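# Place the orange bell pepper into the blue bowl

## Task

Move the orange bell pepper so that it ends up resting inside the blue bowl, and stays there once the robot lets go.

## Robot and tools

ROBOT. Two arms of the UR type stand side by side. left_arm has its base near (+0.084, +0.537, 0) m and right_arm near (-0.085, -0.539, 0) m. Each carries a four-finger hand with sixteen motors: a left hand on left_arm and a right hand on right_arm, mirror images of each other.

FRAMES. Positions, targets and velocities use the scene frame. Its origin is at table-top height, halfway between the two bases. +x points out over the table, +z points up, and +y points toward left_arm. Image sides do not match arm names. Each hand has a hand point just off the palm near the index and middle knuckles, with its own axes. +z runs along the straight fingers toward the tips. +y points out of the palm face. On the right hand +x points across the palm away from the thumb; on the left hand +x points toward the thumb. A rigid mast behind the palm near the wrist can strike things.

ROW LAYOUT. Every row holds 48 numbers, each in [-1, 1], and covers both arms even if only one moves. The order is: left_arm dx, dy, dz, rx, ry, rz; then left_gripper's sixteen motors; then left_gripper current_limit and speed; then the same 24 numbers for right_arm and right_gripper. The motor order is index_mcp, index_abd, index_pip, index_dip, thumb_cmc, thumb_axl, thumb_mcp, thumb_ipl, middle_mcp, middle_abd, middle_pip, middle_dip, ring_mcp, ring_abd, ring_pip, ring_dip.

POSE NUMBERS. dx, dy, dz, rx, ry, rz are offsets, not poses. They are measured from that arm's Hand target as it stood when the action or move began, along the scene axes. Scale: 1.0 equals 0.6 m or 180 degrees. rx, ry, rz together form one rotation vector, turning about the Hand target's position. Every row in one action counts from that same start, not from the previous row. Sending the same offset again moves the arm further. Six zeros mean: hold or re-request the present Hand target. Each control step clips orientation to within 32 degrees of the measured orientation.

HAND NUMBERS. The sixteen motor numbers are absolute goal angles, scaled between each hinge's two stops. Toward +1, fingers curl toward the palm, and _abd swings a finger away from the thumb. The straight values are: _mcp -0.75, _abd 0.00, _pip -0.58, _dip -0.70, thumb_cmc -0.71, thumb_axl -0.68, thumb_mcp -0.23, thumb_ipl -0.17. Raising thumb_cmc swings the thumb round in front of the palm.

current_limit maps -1..+1 to 0..550 mA, with a floor of 11 mA. speed maps to (speed+1)/2 of 8.5 rad/s. They start at +0.4 and -0.6. A zero is a real goal, so to leave a hand unchanged, resend its hand_goal, hand_current_limit and hand_speed. A grip presses only while the goal lies beyond the object's surface.

TOOLS.
- execute_actions(actions, cameras): actions is a list of up to 15 actions. Each action is a list of up to 15 rows, one per 1/30 s step, and always lasts 15 steps (0.5 s). A short action repeats its last row. An empty list returns the state with images.
- move(target, speed, blend, stop_force, zero, blocking, cameras): target is one 48-number row, or a list of up to 15 rows. Every row's offsets count from the same starting Hand targets. The arm travels straight lines, finishing together, within at most 10 s.
  - speed: m/s, 0.002 to 3.2, default 0.25; one value, or one per target.
  - blend: metres of corner rounding; 0 means stop at each target.
  - stop_force: newtons, 4 to 120, shared by both arms. It ends an arm's path when the wrist sensor feels that much push against the motion. It cannot be used with blocking=false, and it is unreliable while the hand rotates.
  - zero: defaults to true and re-zeroes the sensor first.
  - blocking=false: returns after about 0.5 s while the motion continues.
  The result adds a "move:" line: done, off_target, moving, held or fault. limits=paced means a pose was clipped; limits=held means steps were withheld.
- wait(seconds 0 to 10, cameras): lets time pass with commands held.
- stop(cameras): brakes a running move.
- zoom_image(camera, region): region is [x0, y0, x1, y1] in pixels, at most 504 by 504, taken from that camera's latest picture.
- zero_wrist_force(arm): arm is left_arm or right_arm.
- read_manual(section): licence texts only.
- finished_scene(scene): scene is 1 or 2; it cannot be undone.

CAMERAS. cam_head_left, cam_head_right, cam_high, cam_left_wrist and cam_right_wrist, each 896x504. cameras ["all"] shows all of them and [] shows none.

RESULTS. For each arm you get end_effector_position (m), end_effector_quat_wxyz and velocities in the scene frame. "Hand target" is the last commanded pose, and the next offsets count from it; the arm often rests slightly short of it. You also get Joint positions and joint torques. Wrist force and torque are given in the hand's own axes, plus a line with the peak since the last report. Hand lists follow the motor order: hand_goal, hand_measured, hand_current_ma (positive pushes toward -1) and hand_state. hand_state reads moving, goal, blocked or overload. Warning lines include MOTOR HOT, fault notices and HAND FAULT.

AVOID.
- A net outside force near 150 N, or a joint reaching its torque limit, stops that arm for 10 s. The wrist joints are the weakest, near 28 to 30 N m.
- Aiming even slightly past a firm contact can trigger a fault; fast touches hit harder.
- A hand motor drawing 495 mA or more for 5 s shuts down.
- Motors at 85 °C brake the arm.
- Keep the arms from pressing or hitting each other, and keep the hands from gripping each other.
- Don't drop the pepper, release it while it moves, or slam anything.
- Anything that falls off the table fails the task.
- Paths near an arm's own base can flip its posture; route around the base instead.

Each tool is called after "Request:" in YAML: its name, and indented under it one key for each argument.

## Session

Request:
execute_actions:
  actions: []

Scene clock: 0.00 s.
left_arm: end_effector_position=(+0.8305, +0.1510, +0.1679) hand_goal=(-0.754, +0.000, -0.576, -0.696, -0.714, -0.678, -0.226, -0.168, -0.754, +0.000, -0.576, -0.696, -0.754, +0.000, -0.576, -0.696) hand_measured=(-0.754, +0.000, -0.576, -0.696, -0.714, -0.678, -0.226, -0.168, -0.754, +0.000, -0.576, -0.696, -0.754, +0.000, -0.576, -0.696) hand_current_ma=(+0, +0, +0, +0, +0, +0, +0, +0, +0, +0, +0, +0, +0, +0, +0, +0) hand_state=(goal, goal, goal, goal, goal, goal, goal, goal, goal, goal, goal, goal, goal, goal, goal, goal) hand_current_limit=0.40 hand_speed=-0.60 end_effector_quat_wxyz=(-0.048, +0.996, +0.077, +0.018) | right_arm: end_effector_position=(+0.2761, -0.2261, +0.1458) hand_goal=(-0.754, +0.000, -0.576, -0.696, -0.714, -0.678, -0.226, -0.168, -0.754, +0.000, -0.576, -0.696, -0.754, +0.000, -0.576, -0.696) hand_measured=(-0.754, +0.000, -0.576, -0.696, -0.714, -0.678, -0.226, -0.168, -0.754, +0.000, -0.576, -0.696, -0.754, +0.000, -0.576, -0.696) hand_current_ma=(+0, +0, +0, +0, +0, +0, +0, +0, +0, +0, +0, +0, +0, +0, +0, +0) hand_state=(goal, goal, goal, goal, goal, goal, goal, goal, goal, goal, goal, goal, goal, goal, goal, goal) hand_current_limit=0.40 hand_speed=-0.60 end_effector_quat_wxyz=(-0.343, +0.838, -0.023, +0.423)
Joint positions: left_arm=[-0.61 -0.929 1.394 1.144 1.476 3.892] | right_arm=[0.318 -1.846 2.504 -0.214 1.237 -1.017]
Joint velocities: within noise
Joint torques (N m): no reading
Motor temperatures (°C): left_arm=[24 30 27 37 38 33] | right_arm=[32 33 28 32 32 38]
Wrist force (N): no reading
Wrist torque (N m): no reading
Wrist force, peak (N): no reading
Hand target: left_arm +0.8305, +0.1510, +0.1679; -0.048, +0.996, +0.077, +0.018 | right_arm +0.2761, -0.2261, +0.1458; -0.343, +0.838, -0.023, +0.423

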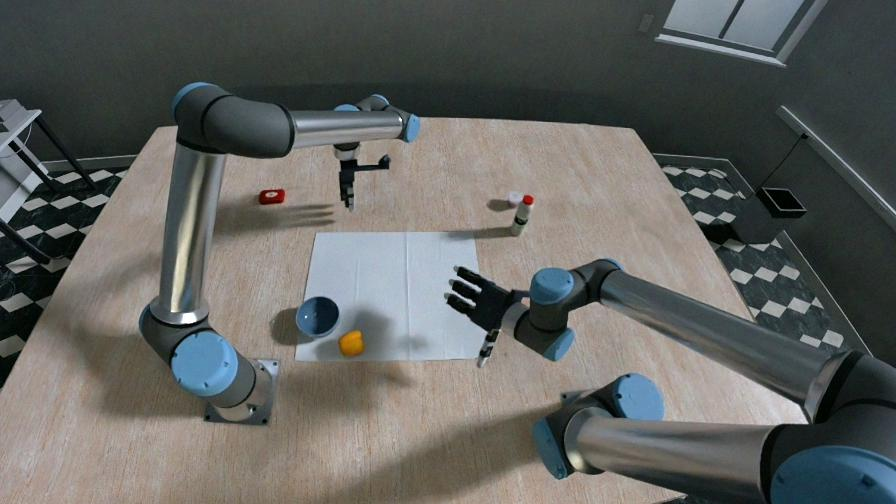

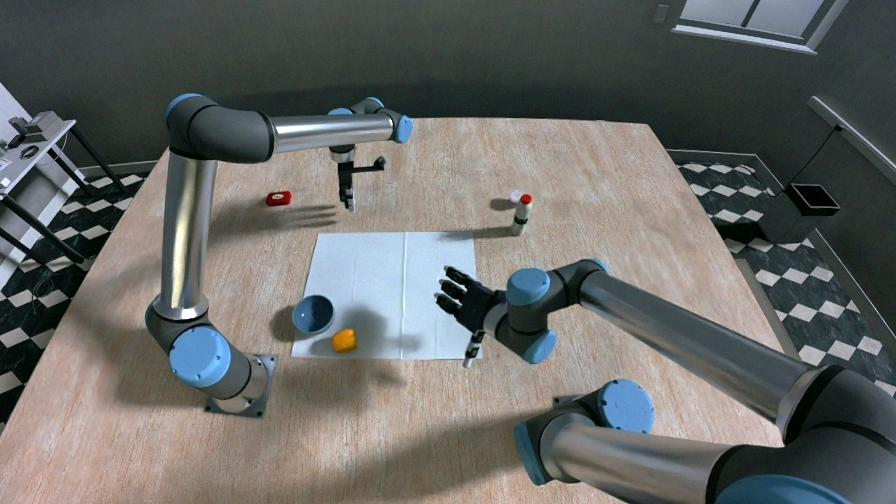

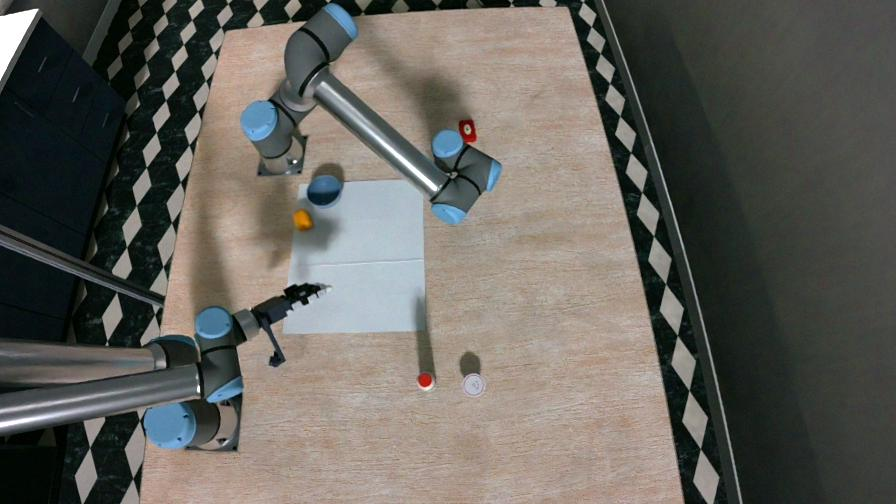

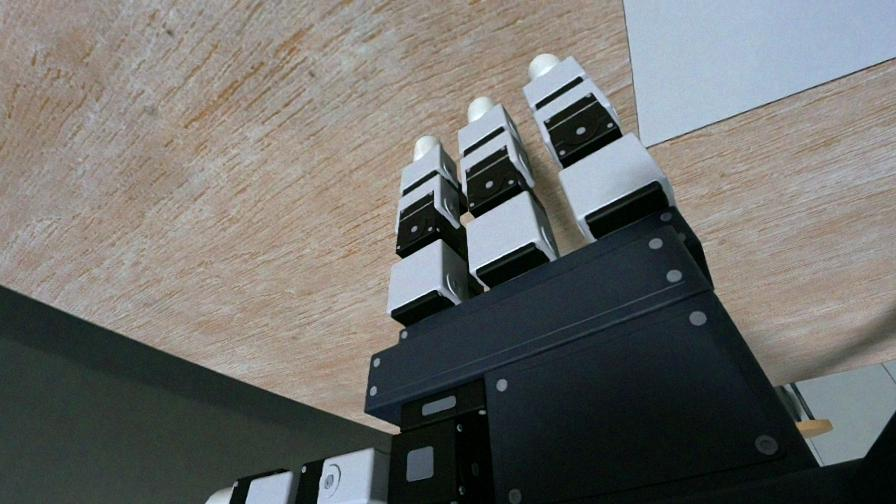

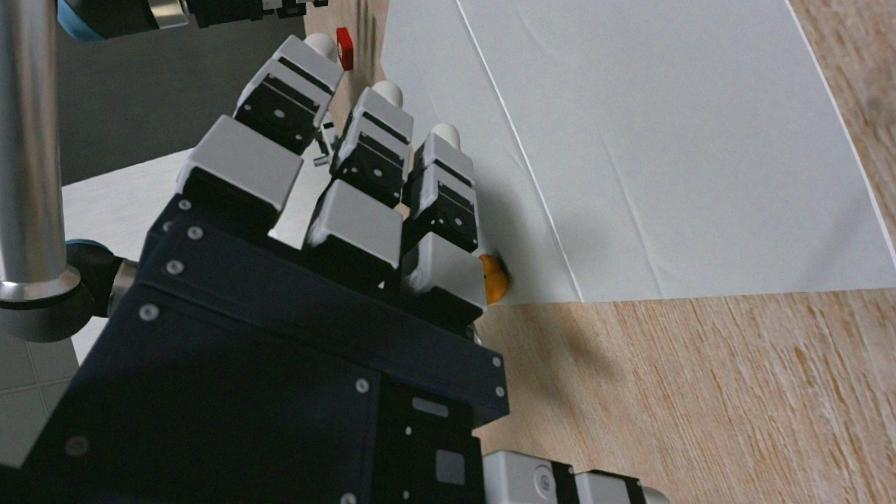

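Request:
zoom_image:
  camera: "cam_high"
  region: [260, 150, 400, 260]

Request:
zoom_image:
  camera: "cam_head_left"
  region: [270, 270, 420, 380]

Scaled by 3.600.

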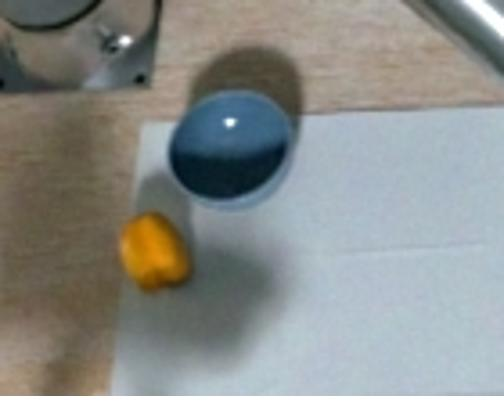

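Scaled by 3.360.

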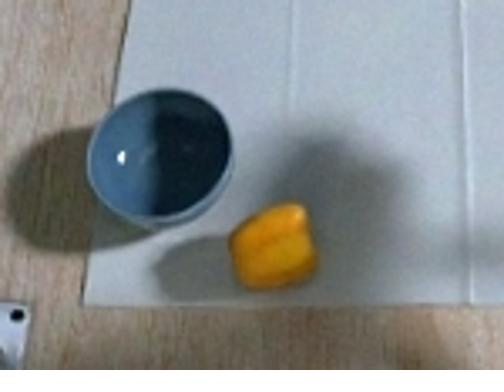

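Request:
move:
  target: [0,0,0,0,0,0,-0.754,0,-0.576,-0.696,-0.714,-0.678,-0.226,-0.168,-0.754,0,-0.576,-0.696,-0.754,0,-0.576,-0.696,0.4,-0.6,-0.054,0.70,0.09,0.275,0.0401,-0.2231,-0.205,0,-0.139,-0.551,0.571,-0.678,-0.337,-0.168,-0.205,0,-0.139,-0.551,-0.48,0,-0.285,-0.696,0.4,-0.6]
  speed: 0.3
  cameras: ["all"]

Scene clock: 212.43 s.
left_arm: end_effector_position=(+0.8305, +0.1510, +0.1679) hand_goal=(-0.754, +0.000, -0.576, -0.696, -0.714, -0.678, -0.226, -0.168, -0.754, +0.000, -0.576, -0.696, -0.754, +0.000, -0.576, -0.696) hand_measured=(-0.754, +0.000, -0.576, -0.696, -0.714, -0.678, -0.224, -0.168, -0.754, +0.000, -0.576, -0.696, -0.754, +0.000, -0.576, -0.696) hand_current_ma=(+0, +0, +0, +0, +0, +0, +0, +0, +0, +0, +0, +0, +0, +0, +0, +0) hand_state=(goal, goal, goal, goal, goal, goal, goal, goal, goal, goal, goal, goal, goal, goal, goal, goal) hand_current_limit=0.40 hand_speed=-0.60 end_effector_quat_wxyz=(-0.048, +0.996, +0.077, +0.018) | right_arm: end_effector_position=(+0.2436, +0.1939, +0.1998) hand_goal=(-0.206, +0.000, -0.140, -0.552, +0.570, -0.678, -0.338, -0.168, -0.206, +0.000, -0.140, -0.552, -0.480, +0.000, -0.286, -0.696) hand_measured=(-0.202, +0.000, -0.142, -0.554, +0.568, -0.678, -0.334, -0.168, -0.202, +0.000, -0.142, -0.554, -0.474, +0.000, -0.286, -0.696) hand_current_ma=(+6, +0, -2, -4, -3, +1, +10, +0, +7, +0, -3, -3, +12, +0, -1, +0) hand_state=(goal, goal, goal, goal, goal, goal, goal, goal, goal, goal, goal, goal, goal, goal, goal, goal) hand_current_limit=0.40 hand_speed=-0.60 end_effector_quat_wxyz=(-0.492, +0.588, -0.492, +0.413)
Joint positions: left_arm=[-0.61 -0.929 1.394 1.144 1.476 3.892] | right_arm=[1.183 -1.212 1.793 -0.274 2.526 0.251]
Joint torques (N m): left_arm=[-1.5 -91.99 -36.19 3.91 -0.95 0.02] | right_arm=[-12.75 -49.88 -39.48 0.56 1.11 2.34]
Wrist force (N): left_arm=[-0.1 -0.2 -0.3] | right_arm=[-1.5 -1.2 0.1]
Wrist torque (N m): left_arm=[0.00 0.02 -0.01] | right_arm=[-0.01 0.26 -0.29]
Wrist force, peak (N): left_arm=[-0.2 0.5 -0.4] | right_arm=[-3.7 -2.1 -0.1]
Hand target: left_arm +0.8305, +0.1510, +0.1679; -0.048, +0.996, +0.077, +0.018 | right_arm +0.2437, +0.1939, +0.1998; -0.492, +0.587, -0.492, +0.413
Off the commanded pose: left_arm 0.000 m, 0 deg | right_arm 0.000 m, 0 deg.
move: done
camera_calibration:
cam_right_wrist: T_world_to_cam=[[-0.261598, 0.734213, -0.626496, 0.0782078], [-0.6735, 0.326084, 0.663375, -0.0719267], [0.691349, 0.595483, 0.40919, -0.237201], [0, 0, 0, 1]] pos_world=[0.136005, 0.107282, 0.193771]

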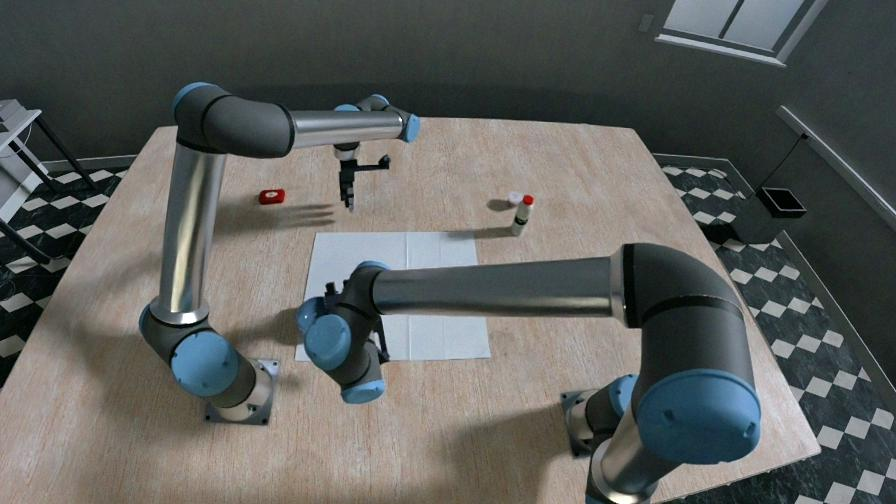

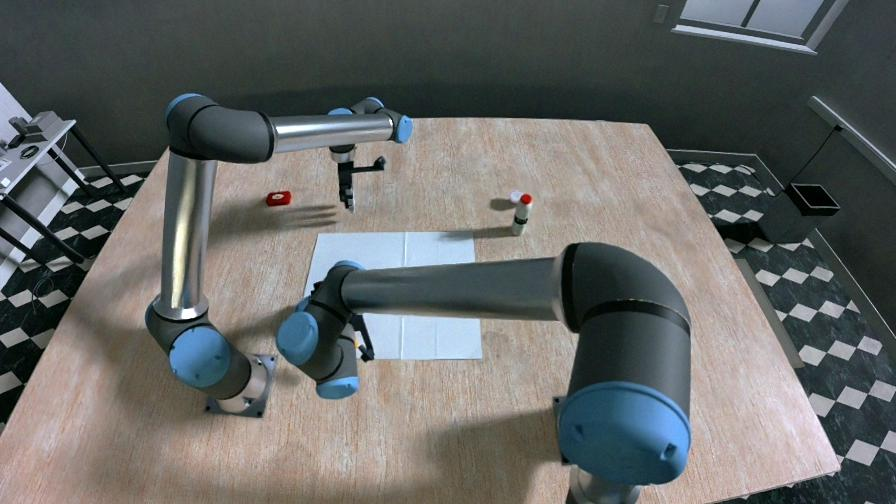

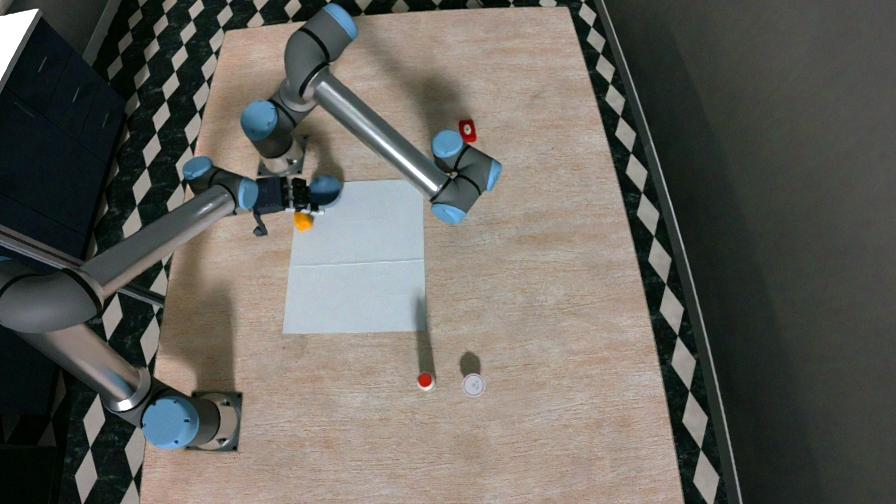

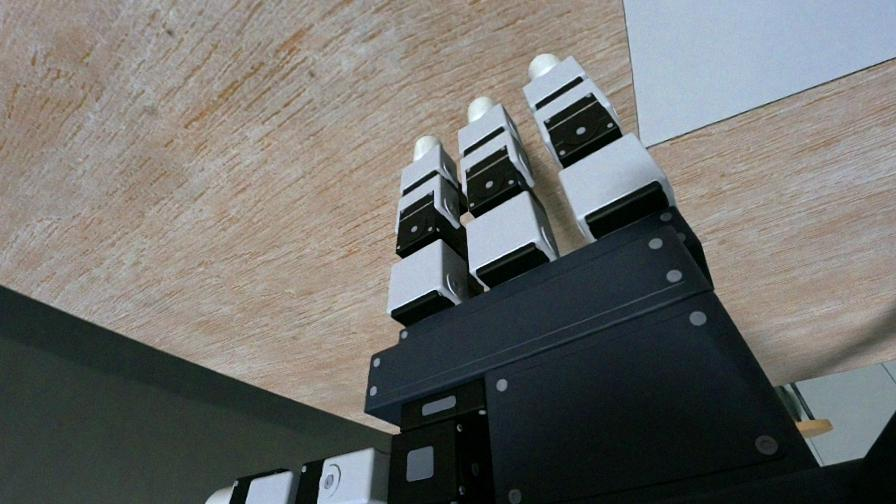

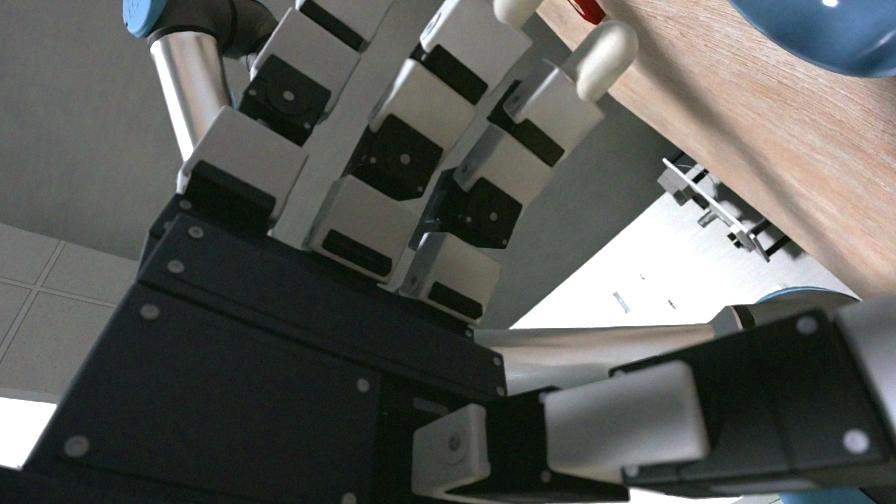

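Request:
zoom_image:
  camera: "cam_high"
  region: [230, 150, 370, 260]

Request:
zoom_image:
  camera: "cam_right_wrist"
  region: [560, 0, 896, 200]

Request:
zoom_image:
  camera: "cam_head_right"
  region: [270, 250, 410, 400]

Scaled by 3.600.

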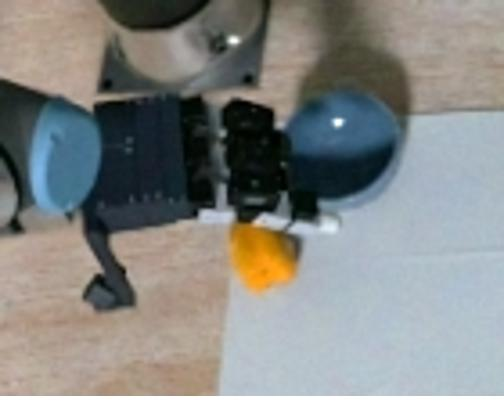

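Scaled by 1.500.

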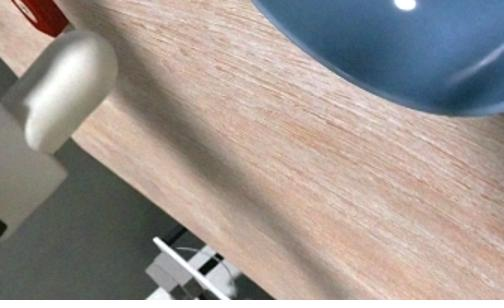

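Scaled by 3.360.

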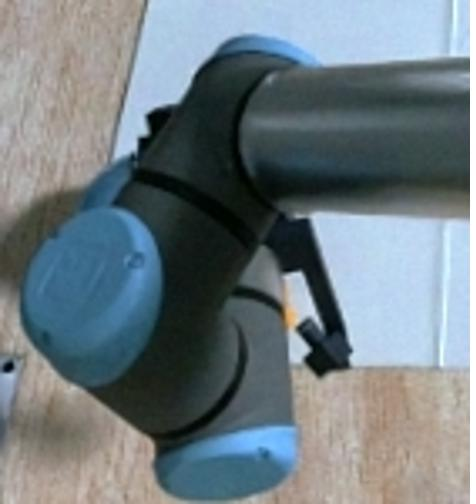

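Request:
move:
  target: [0,0,0,0,0,0,-0.754,0,-0.576,-0.696,-0.714,-0.678,-0.226,-0.168,-0.754,0,-0.576,-0.696,-0.754,0,-0.576,-0.696,0.4,-0.6,0.0183,-0.0088,-0.133,0,0,0,-0.137,0,-0.139,-0.479,0.571,-0.678,-0.337,-0.168,-0.137,0,-0.139,-0.479,-0.48,0,-0.285,-0.696,0.4,-0.6]
  speed: 0.2
  cameras: ["cam_high","cam_right_wrist","cam_head_left"]

Request:
zoom_image:
  camera: "cam_high"
  region: [260, 160, 360, 240]

Scene clock: 256.87 s.
left_arm: end_effector_position=(+0.8305, +0.1510, +0.1679) hand_goal=(-0.754, +0.000, -0.576, -0.696, -0.714, -0.678, -0.226, -0.168, -0.754, +0.000, -0.576, -0.696, -0.754, +0.000, -0.576, -0.696) hand_measured=(-0.754, +0.000, -0.576, -0.696, -0.714, -0.678, -0.224, -0.168, -0.754, +0.000, -0.576, -0.696, -0.754, +0.000, -0.576, -0.696) hand_current_ma=(+0, +0, +0, +0, +0, +0, +0, +0, +0, +0, +0, +0, +0, +0, +0, +0) hand_state=(goal, goal, goal, goal, goal, goal, goal, goal, goal, goal, goal, goal, goal, goal, goal, goal) hand_current_limit=0.40 hand_speed=-0.60 end_effector_quat_wxyz=(-0.048, +0.996, +0.077, +0.018) | right_arm: end_effector_position=(+0.2548, +0.1886, +0.1200) hand_goal=(-0.138, +0.000, -0.140, -0.480, +0.570, -0.678, -0.338, -0.168, -0.138, +0.000, -0.140, -0.480, -0.480, +0.000, -0.286, -0.696) hand_measured=(-0.134, +0.000, -0.142, -0.484, +0.568, -0.678, -0.334, -0.168, -0.134, +0.000, -0.142, -0.482, -0.472, +0.000, -0.286, -0.696) hand_current_ma=(+6, +0, -2, -5, -2, +1, +8, +0, +7, +0, -3, -4, +14, +0, -1, +0) hand_state=(goal, goal, goal, goal, goal, goal, goal, goal, goal, goal, goal, goal, goal, goal, goal, goal) hand_current_limit=0.40 hand_speed=-0.60 end_effector_quat_wxyz=(-0.492, +0.587, -0.492, +0.413)
Joint positions: left_arm=[-0.61 -0.929 1.394 1.144 1.476 3.892] | right_arm=[1.164 -1.137 1.853 -0.418 2.508 0.241]
Joint torques (N m): left_arm=[-0.75 -93.98 -35.81 3.86 -0.62 0.63] | right_arm=[16.88 -53.15 -36.84 -1.25 0.85 1.94]
Wrist force (N): left_arm=[-0.1 0.3 -0.3] | right_arm=[-1.4 -1.7 0.1]
Wrist torque (N m): left_arm=[0.07 0.00 -0.01] | right_arm=[-0.08 0.25 -0.27]
Wrist force, peak (N): left_arm=[-0.4 0.2 -0.4] | right_arm=[-2.0 -4.0 -0.3]
Hand target: left_arm +0.8305, +0.1510, +0.1679; -0.048, +0.996, +0.077, +0.018 | right_arm +0.2547, +0.1887, +0.1200; -0.492, +0.587, -0.492, +0.413
Off the commanded pose: left_arm 0.000 m, 0 deg | right_arm 0.000 m, 0 deg.
move: done
camera_calibration:
cam_right_wrist: T_world_to_cam=[[-0.261422, 0.734314, -0.626452, 0.0350412], [-0.673377, 0.326245, 0.663421, -0.00979244], [0.691536, 0.595271, 0.409182, -0.20901], [0, 0, 0, 1]] pos_world=[0.147104, 0.101881, 0.113971]
Images, in order (width x height): cam_head_left 896x504, cam_high 896x504, cam_right_wrist 896x504.

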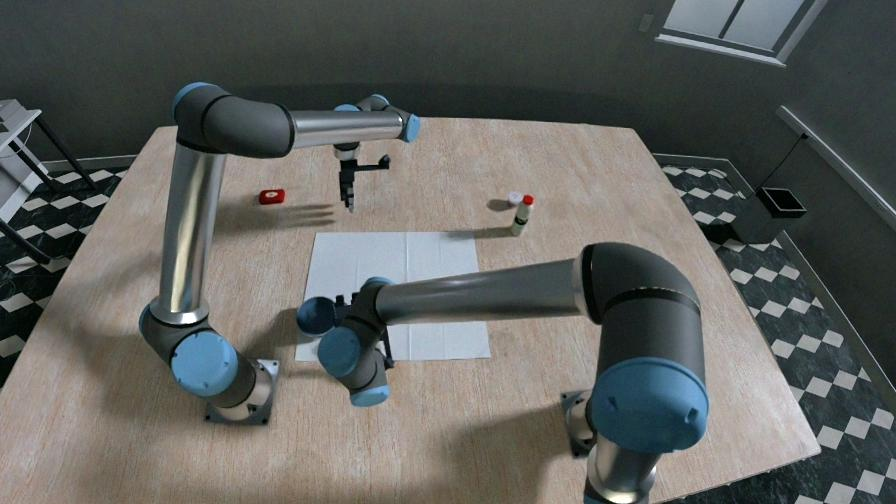

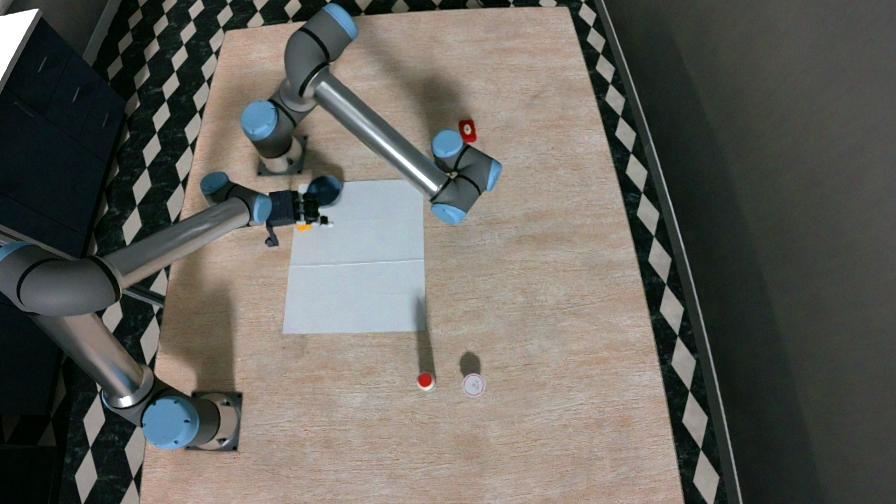

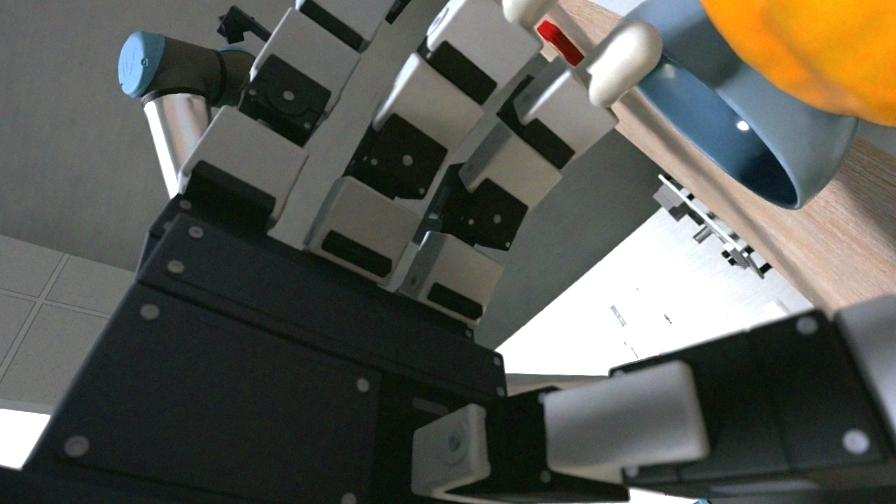

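Scaled by 5.040.

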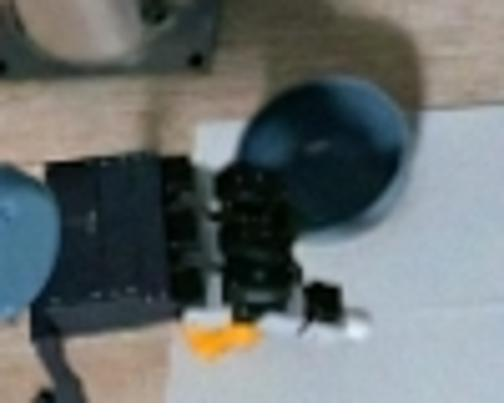

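Request:
move:
  target: [0,0,0,0,0,0,-0.754,0,-0.576,-0.696,-0.714,-0.678,-0.226,-0.168,-0.754,0,-0.576,-0.696,-0.754,0,-0.576,-0.696,0.4,-0.6,0,0.008,-0.0883,0,0,0,-0.137,0,-0.139,-0.479,0.571,-0.678,-0.337,-0.168,-0.137,0,-0.139,-0.479,-0.48,0,-0.285,-0.696,0.4,-0.6]
  speed: 0.1
  stop_force: 15
  cameras: ["cam_high","cam_right_wrist","cam_head_right"]

Request:
zoom_image:
  camera: "cam_high"
  region: [260, 160, 360, 240]

Scene clock: 300.50 s.
left_arm: end_effector_position=(+0.8305, +0.1510, +0.1679) hand_goal=(-0.754, +0.000, -0.576, -0.696, -0.714, -0.678, -0.226, -0.168, -0.754, +0.000, -0.576, -0.696, -0.754, +0.000, -0.576, -0.696) hand_measured=(-0.754, +0.000, -0.576, -0.696, -0.714, -0.678, -0.224, -0.168, -0.754, +0.000, -0.576, -0.696, -0.754, +0.000, -0.576, -0.696) hand_current_ma=(+0, +0, +0, +0, +0, +0, +0, +0, +0, +0, +0, +0, +0, +0, +0, +0) hand_state=(goal, goal, goal, goal, goal, goal, goal, goal, goal, goal, goal, goal, goal, goal, goal, goal) hand_current_limit=0.40 hand_speed=-0.60 end_effector_quat_wxyz=(-0.048, +0.996, +0.077, +0.018) | right_arm: end_effector_position=(+0.2546, +0.1935, +0.0671) hand_goal=(-0.138, +0.000, -0.140, -0.480, +0.570, -0.678, -0.338, -0.168, -0.138, +0.000, -0.140, -0.480, -0.480, +0.000, -0.286, -0.696) hand_measured=(-0.134, +0.000, -0.142, -0.484, +0.568, -0.678, -0.334, -0.168, -0.134, +0.000, -0.142, -0.482, -0.472, +0.000, -0.286, -0.696) hand_current_ma=(+6, +0, -2, -4, -2, +1, +8, +0, +7, +0, -3, -4, +14, +0, -1, +0) hand_state=(goal, goal, goal, goal, goal, goal, goal, goal, goal, goal, goal, goal, goal, goal, goal, goal) hand_current_limit=0.40 hand_speed=-0.60 end_effector_quat_wxyz=(-0.492, +0.587, -0.492, +0.413)
Joint positions: left_arm=[-0.61 -0.929 1.394 1.144 1.476 3.892] | right_arm=[1.167 -1.068 1.867 -0.499 2.511 0.243]
Joint torques (N m): left_arm=[-1.77 -93.56 -36 3.94 -0.72 0.41] | right_arm=[-4.14 -59.62 -37.69 -1.08 -1.17 -2.1]
Wrist force (N): left_arm=[0.0 0.3 -0.2] | right_arm=[-1.4 -1.3 0.1]
Wrist torque (N m): left_arm=[0.05 0.00 0.00] | right_arm=[-0.03 0.24 -0.26]
Wrist force, peak (N): left_arm=[0.2 -0.1 -0.6] | right_arm=[-0.8 -2.8 -0.3]
Hand target: left_arm +0.8305, +0.1510, +0.1679; -0.048, +0.996, +0.077, +0.018 | right_arm +0.2547, +0.1935, +0.0671; -0.492, +0.587, -0.492, +0.413
Off the commanded pose: left_arm 0.000 m, 0 deg | right_arm 0.000 m, 0 deg.
move: done
camera_calibration:
cam_right_wrist: T_world_to_cam=[[-0.261529, 0.734398, -0.626308, -0.00178789], [-0.673419, 0.326021, 0.663488, 0.0237292], [0.691455, 0.595289, 0.409293, -0.190168], [0, 0, 0, 1]] pos_world=[0.147005, 0.106782, 0.0609706]
Images, in order (width x height): cam_head_right 896x504, cam_high 896x504, cam_right_wrist 896x504.

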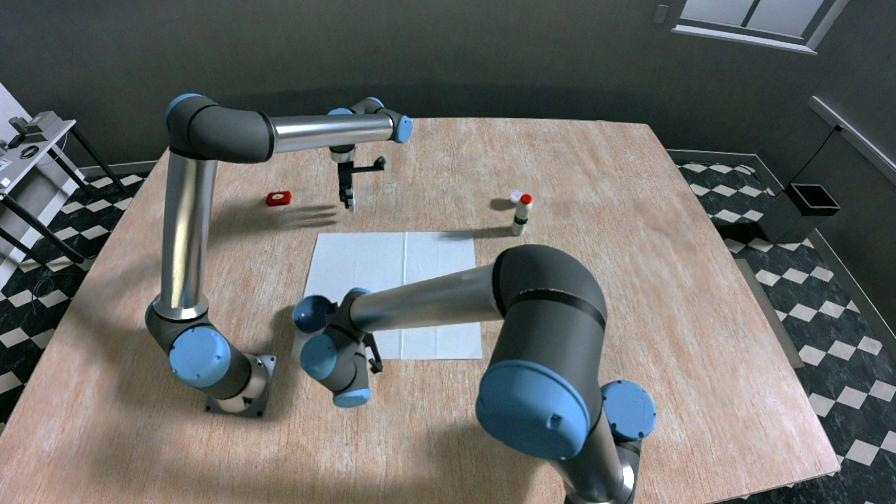

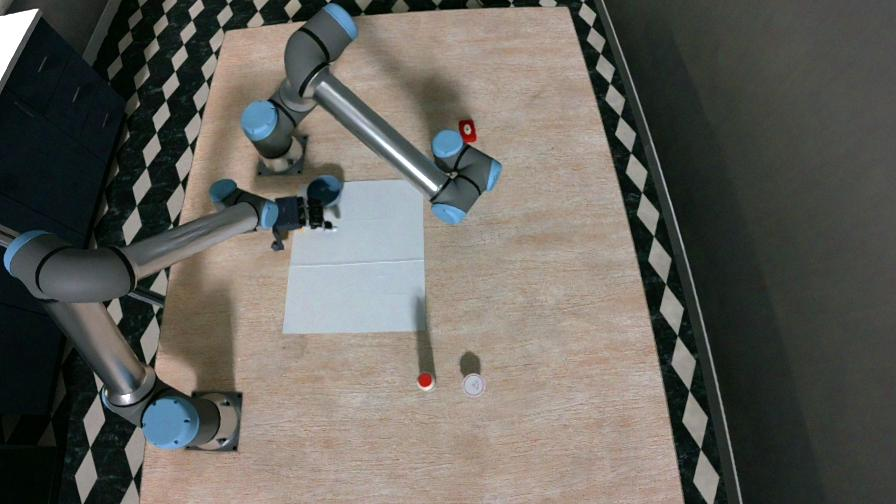

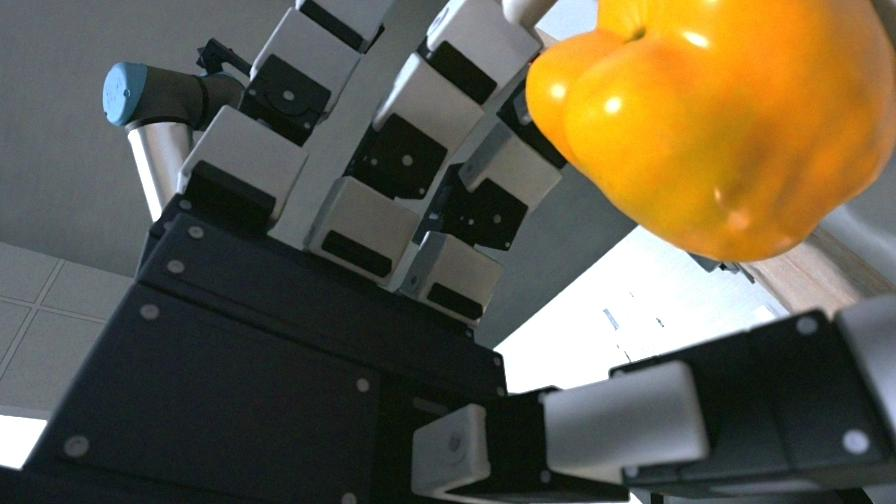

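Scaled by 5.040.

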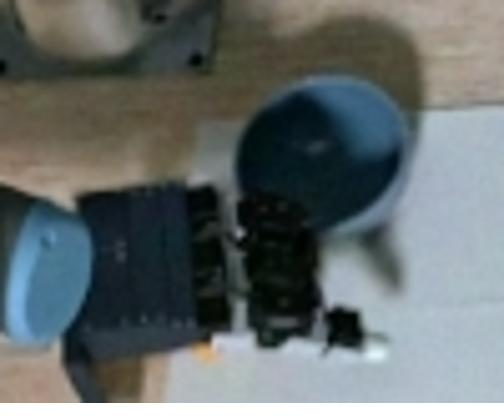

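Request:
move:
  target: [0,0,0,0,0,0,-0.754,0,-0.576,-0.696,-0.714,-0.678,-0.226,-0.168,-0.754,0,-0.576,-0.696,-0.754,0,-0.576,-0.696,0.4,-0.6,0,0,0,0,0,0,0.274,0,0.007,-0.479,0.571,-0.678,0.112,-0.059,0.274,0,0.007,-0.479,-0.2,0,0.007,-0.479,0.4,-0.8]
  cameras: ["cam_high","cam_right_wrist","cam_head_right"]

Request:
zoom_image:
  camera: "cam_high"
  region: [260, 160, 360, 240]

Scene clock: 316.60 s.
left_arm: end_effector_position=(+0.8305, +0.1510, +0.1679) hand_goal=(-0.754, +0.000, -0.576, -0.696, -0.714, -0.678, -0.226, -0.168, -0.754, +0.000, -0.576, -0.696, -0.754, +0.000, -0.576, -0.696) hand_measured=(-0.754, +0.000, -0.576, -0.696, -0.714, -0.678, -0.224, -0.168, -0.754, +0.000, -0.576, -0.696, -0.754, +0.000, -0.576, -0.696) hand_current_ma=(+0, +0, +0, +0, +0, +0, +0, +0, +0, +0, +0, +0, +0, +0, +0, +0) hand_state=(goal, goal, goal, goal, goal, goal, goal, goal, goal, goal, goal, goal, goal, goal, goal, goal) hand_current_limit=0.40 hand_speed=-0.60 end_effector_quat_wxyz=(-0.048, +0.996, +0.077, +0.018) | right_arm: end_effector_position=(+0.2547, +0.1935, +0.0671) hand_goal=(+0.274, +0.000, +0.006, -0.480, +0.570, -0.678, +0.112, -0.060, +0.274, +0.000, +0.006, -0.480, -0.200, +0.000, +0.006, -0.480) hand_measured=(+0.008, +0.004, -0.024, -0.498, +0.556, -0.680, -0.226, -0.076, +0.048, +0.008, -0.024, -0.490, -0.196, +0.000, +0.004, -0.482) hand_current_ma=(-385, +5, -78, -44, -33, -2, -385, -53, -385, +12, -77, -22, +5, +0, -4, -4) hand_state=(blocked, goal, blocked, goal, goal, goal, blocked, goal, blocked, goal, blocked, goal, goal, goal, goal, goal) hand_current_limit=0.40 hand_speed=-0.80 end_effector_quat_wxyz=(-0.492, +0.587, -0.492, +0.413)
Joint positions: left_arm=[-0.61 -0.929 1.394 1.144 1.476 3.892] | right_arm=[1.167 -1.068 1.867 -0.499 2.511 0.243]
Joint torques (N m): left_arm=[0.29 -92.92 -36.54 4.07 -0.88 0.4] | right_arm=[-15.43 -56.69 -34.94 -1.31 -1.14 -2.34]
Wrist force (N): left_arm=[0.2 -0.1 -0.3] | right_arm=[-0.4 -3.1 0.5]
Wrist torque (N m): left_arm=[0.02 -0.03 0.01] | right_arm=[-0.11 0.15 -0.23]
Wrist force, peak (N): left_arm=[-0.6 0.0 -0.3] | right_arm=[-0.6 -3.4 0.0]
Hand target: left_arm +0.8305, +0.1510, +0.1679; -0.048, +0.996, +0.077, +0.018 | right_arm +0.2547, +0.1935, +0.0671; -0.492, +0.587, -0.492, +0.413
Off the commanded pose: left_arm 0.000 m, 0 deg | right_arm 0.000 m, 0 deg.
move: done
camera_calibration:
cam_right_wrist: T_world_to_cam=[[-0.261529, 0.734398, -0.626308, -0.00178789], [-0.673419, 0.326021, 0.663488, 0.0237292], [0.691455, 0.595289, 0.409293, -0.190168], [0, 0, 0, 1]] pos_world=[0.147005, 0.106782, 0.0609706]
Images, in order (width x height): cam_head_right 896x504, cam_high 896x504, cam_right_wrist 896x504.

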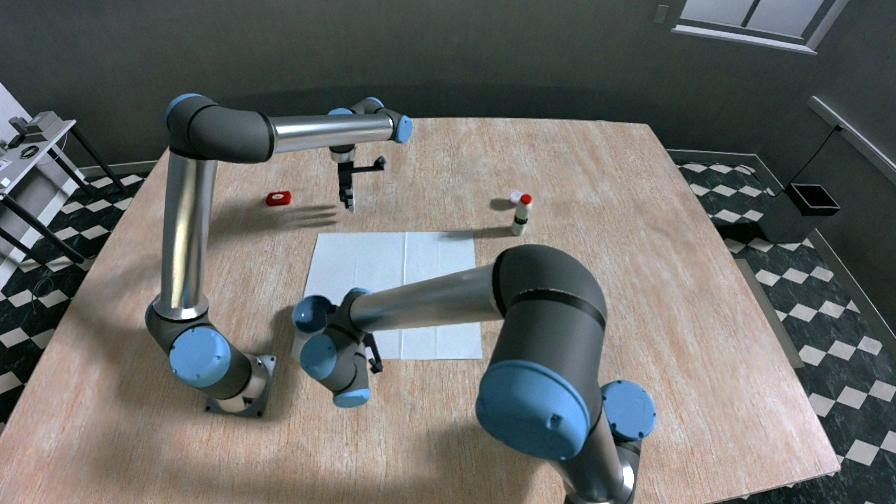

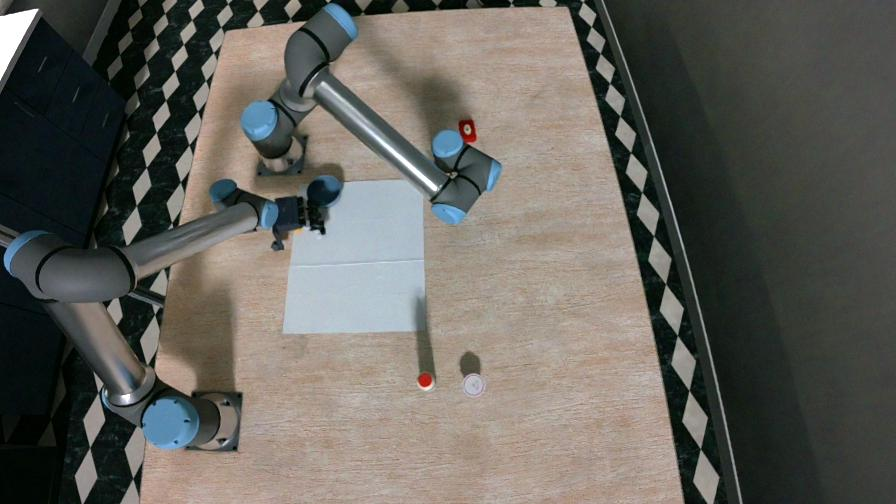

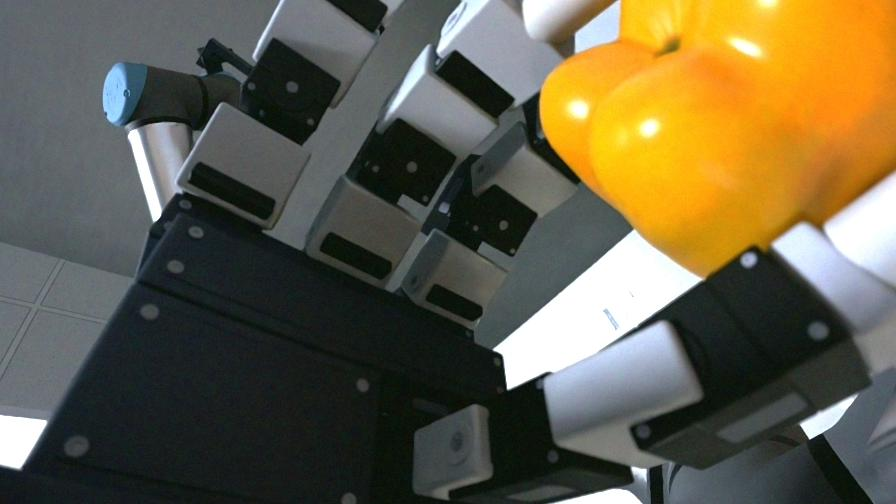

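Scaled by 5.040.

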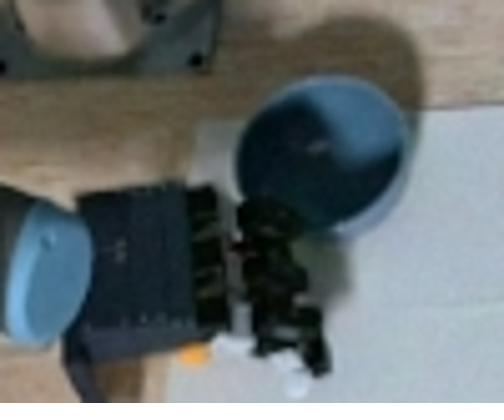

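Request:
move:
  target: [0,0,0,0,0,0,-0.754,0,-0.576,-0.696,-0.714,-0.678,-0.226,-0.168,-0.754,0,-0.576,-0.696,-0.754,0,-0.576,-0.696,0.4,-0.6,0,0,0.2,0,0,0,0.274,0,0.007,-0.479,0.571,-0.678,0.112,-0.059,0.274,0,0.007,-0.479,-0.2,0,0.007,-0.479,0.4,-0.8]
  speed: 0.12
  cameras: ["cam_high","cam_right_wrist"]

Request:
zoom_image:
  camera: "cam_high"
  region: [250, 150, 370, 246]

Scene clock: 326.60 s.
left_arm: end_effector_position=(+0.8305, +0.1510, +0.1679) hand_goal=(-0.754, +0.000, -0.576, -0.696, -0.714, -0.678, -0.226, -0.168, -0.754, +0.000, -0.576, -0.696, -0.754, +0.000, -0.576, -0.696) hand_measured=(-0.754, +0.000, -0.576, -0.696, -0.714, -0.678, -0.224, -0.168, -0.754, +0.000, -0.576, -0.696, -0.754, +0.000, -0.576, -0.696) hand_current_ma=(+0, +0, +0, +0, +0, +0, +0, +0, +0, +0, +0, +0, +0, +0, +0, +0) hand_state=(goal, goal, goal, goal, goal, goal, goal, goal, goal, goal, goal, goal, goal, goal, goal, goal) hand_current_limit=0.40 hand_speed=-0.60 end_effector_quat_wxyz=(-0.048, +0.996, +0.077, +0.018) | right_arm: end_effector_position=(+0.2547, +0.1935, +0.1871) hand_goal=(+0.274, +0.000, +0.006, -0.480, +0.570, -0.678, +0.112, -0.060, +0.274, +0.000, +0.006, -0.480, -0.200, +0.000, +0.006, -0.480) hand_measured=(+0.012, +0.002, -0.026, -0.500, +0.548, -0.680, -0.226, -0.080, +0.060, +0.012, -0.028, -0.494, -0.196, +0.000, +0.004, -0.482) hand_current_ma=(-385, +4, -87, -51, -54, -2, -385, -67, -385, +19, -93, -30, +6, +0, -3, -4) hand_state=(blocked, goal, blocked, blocked, blocked, goal, blocked, goal, blocked, goal, blocked, goal, goal, goal, goal, goal) hand_current_limit=0.40 hand_speed=-0.80 end_effector_quat_wxyz=(-0.492, +0.587, -0.492, +0.413) end_effector_velocity=(+0.000, +0.000, -0.003) end_effector_angular_velocity=(+0.000, +0.000, +0.000)
Joint positions: left_arm=[-0.61 -0.929 1.394 1.144 1.476 3.892] | right_arm=[1.167 -1.199 1.8 -0.301 2.511 0.243]
Joint velocities: left_arm=[within noise] | right_arm=[0 0.002 0.002 -0.005 0 0]
Joint torques (N m): left_arm=[-1.65 -93.05 -35.95 3.96 -0.49 0.29] | right_arm=[-10.99 -48.13 -26.08 -1.02 -0.87 2.15]
Wrist force (N): left_arm=[-0.3 -0.1 -0.2] | right_arm=[-1.1 -0.3 0.6]
Wrist torque (N m): left_arm=[0.01 0.03 -0.02] | right_arm=[0.01 0.20 -0.27]
Wrist force, peak (N): left_arm=[-0.1 -0.2 -0.6] | right_arm=[-0.9 -3.7 0.3]
Hand target: left_arm +0.8305, +0.1510, +0.1679; -0.048, +0.996, +0.077, +0.018 | right_arm +0.2547, +0.1935, +0.1871; -0.492, +0.587, -0.492, +0.413
Off the commanded pose: left_arm 0.000 m, 0 deg | right_arm 0.000 m, 0 deg.
move: done
camera_calibration:
cam_right_wrist: T_world_to_cam=[[-0.261443, 0.73454, -0.626177, 0.0733065], [-0.673469, 0.325907, 0.663494, -0.0559698], [0.691439, 0.595177, 0.409484, -0.239404], [0, 0, 0, 1]] pos_world=[0.147005, 0.106882, 0.181071]
Images, in order (width x height): cam_high 896x504, cam_right_wrist 896x504.

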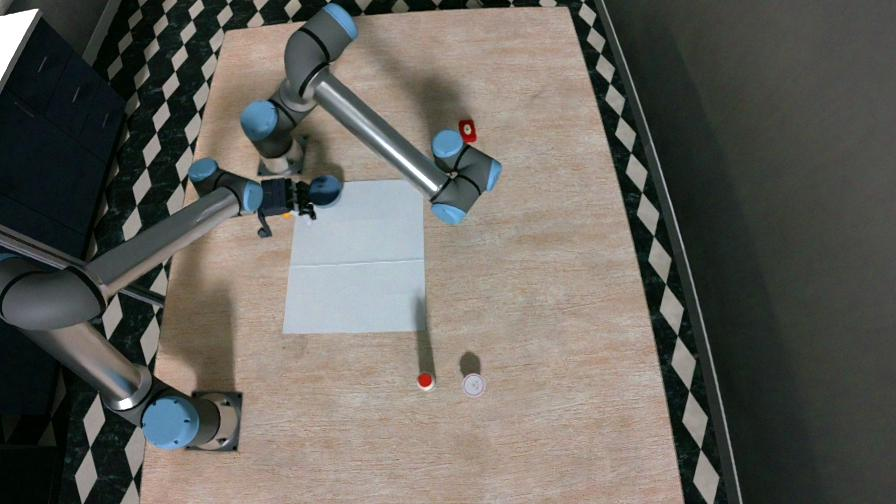

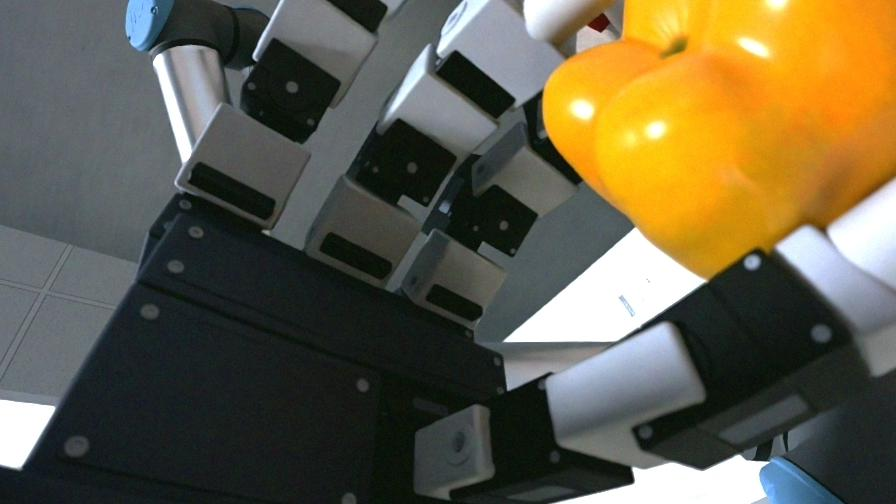

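Scaled by 4.200.

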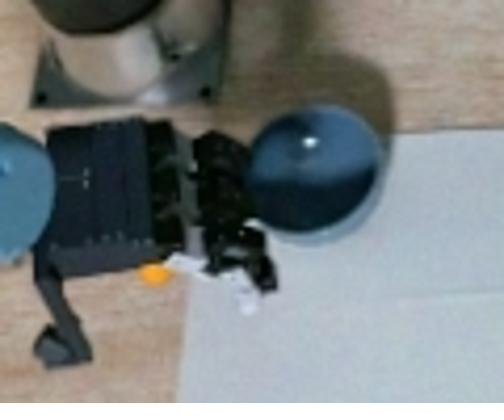

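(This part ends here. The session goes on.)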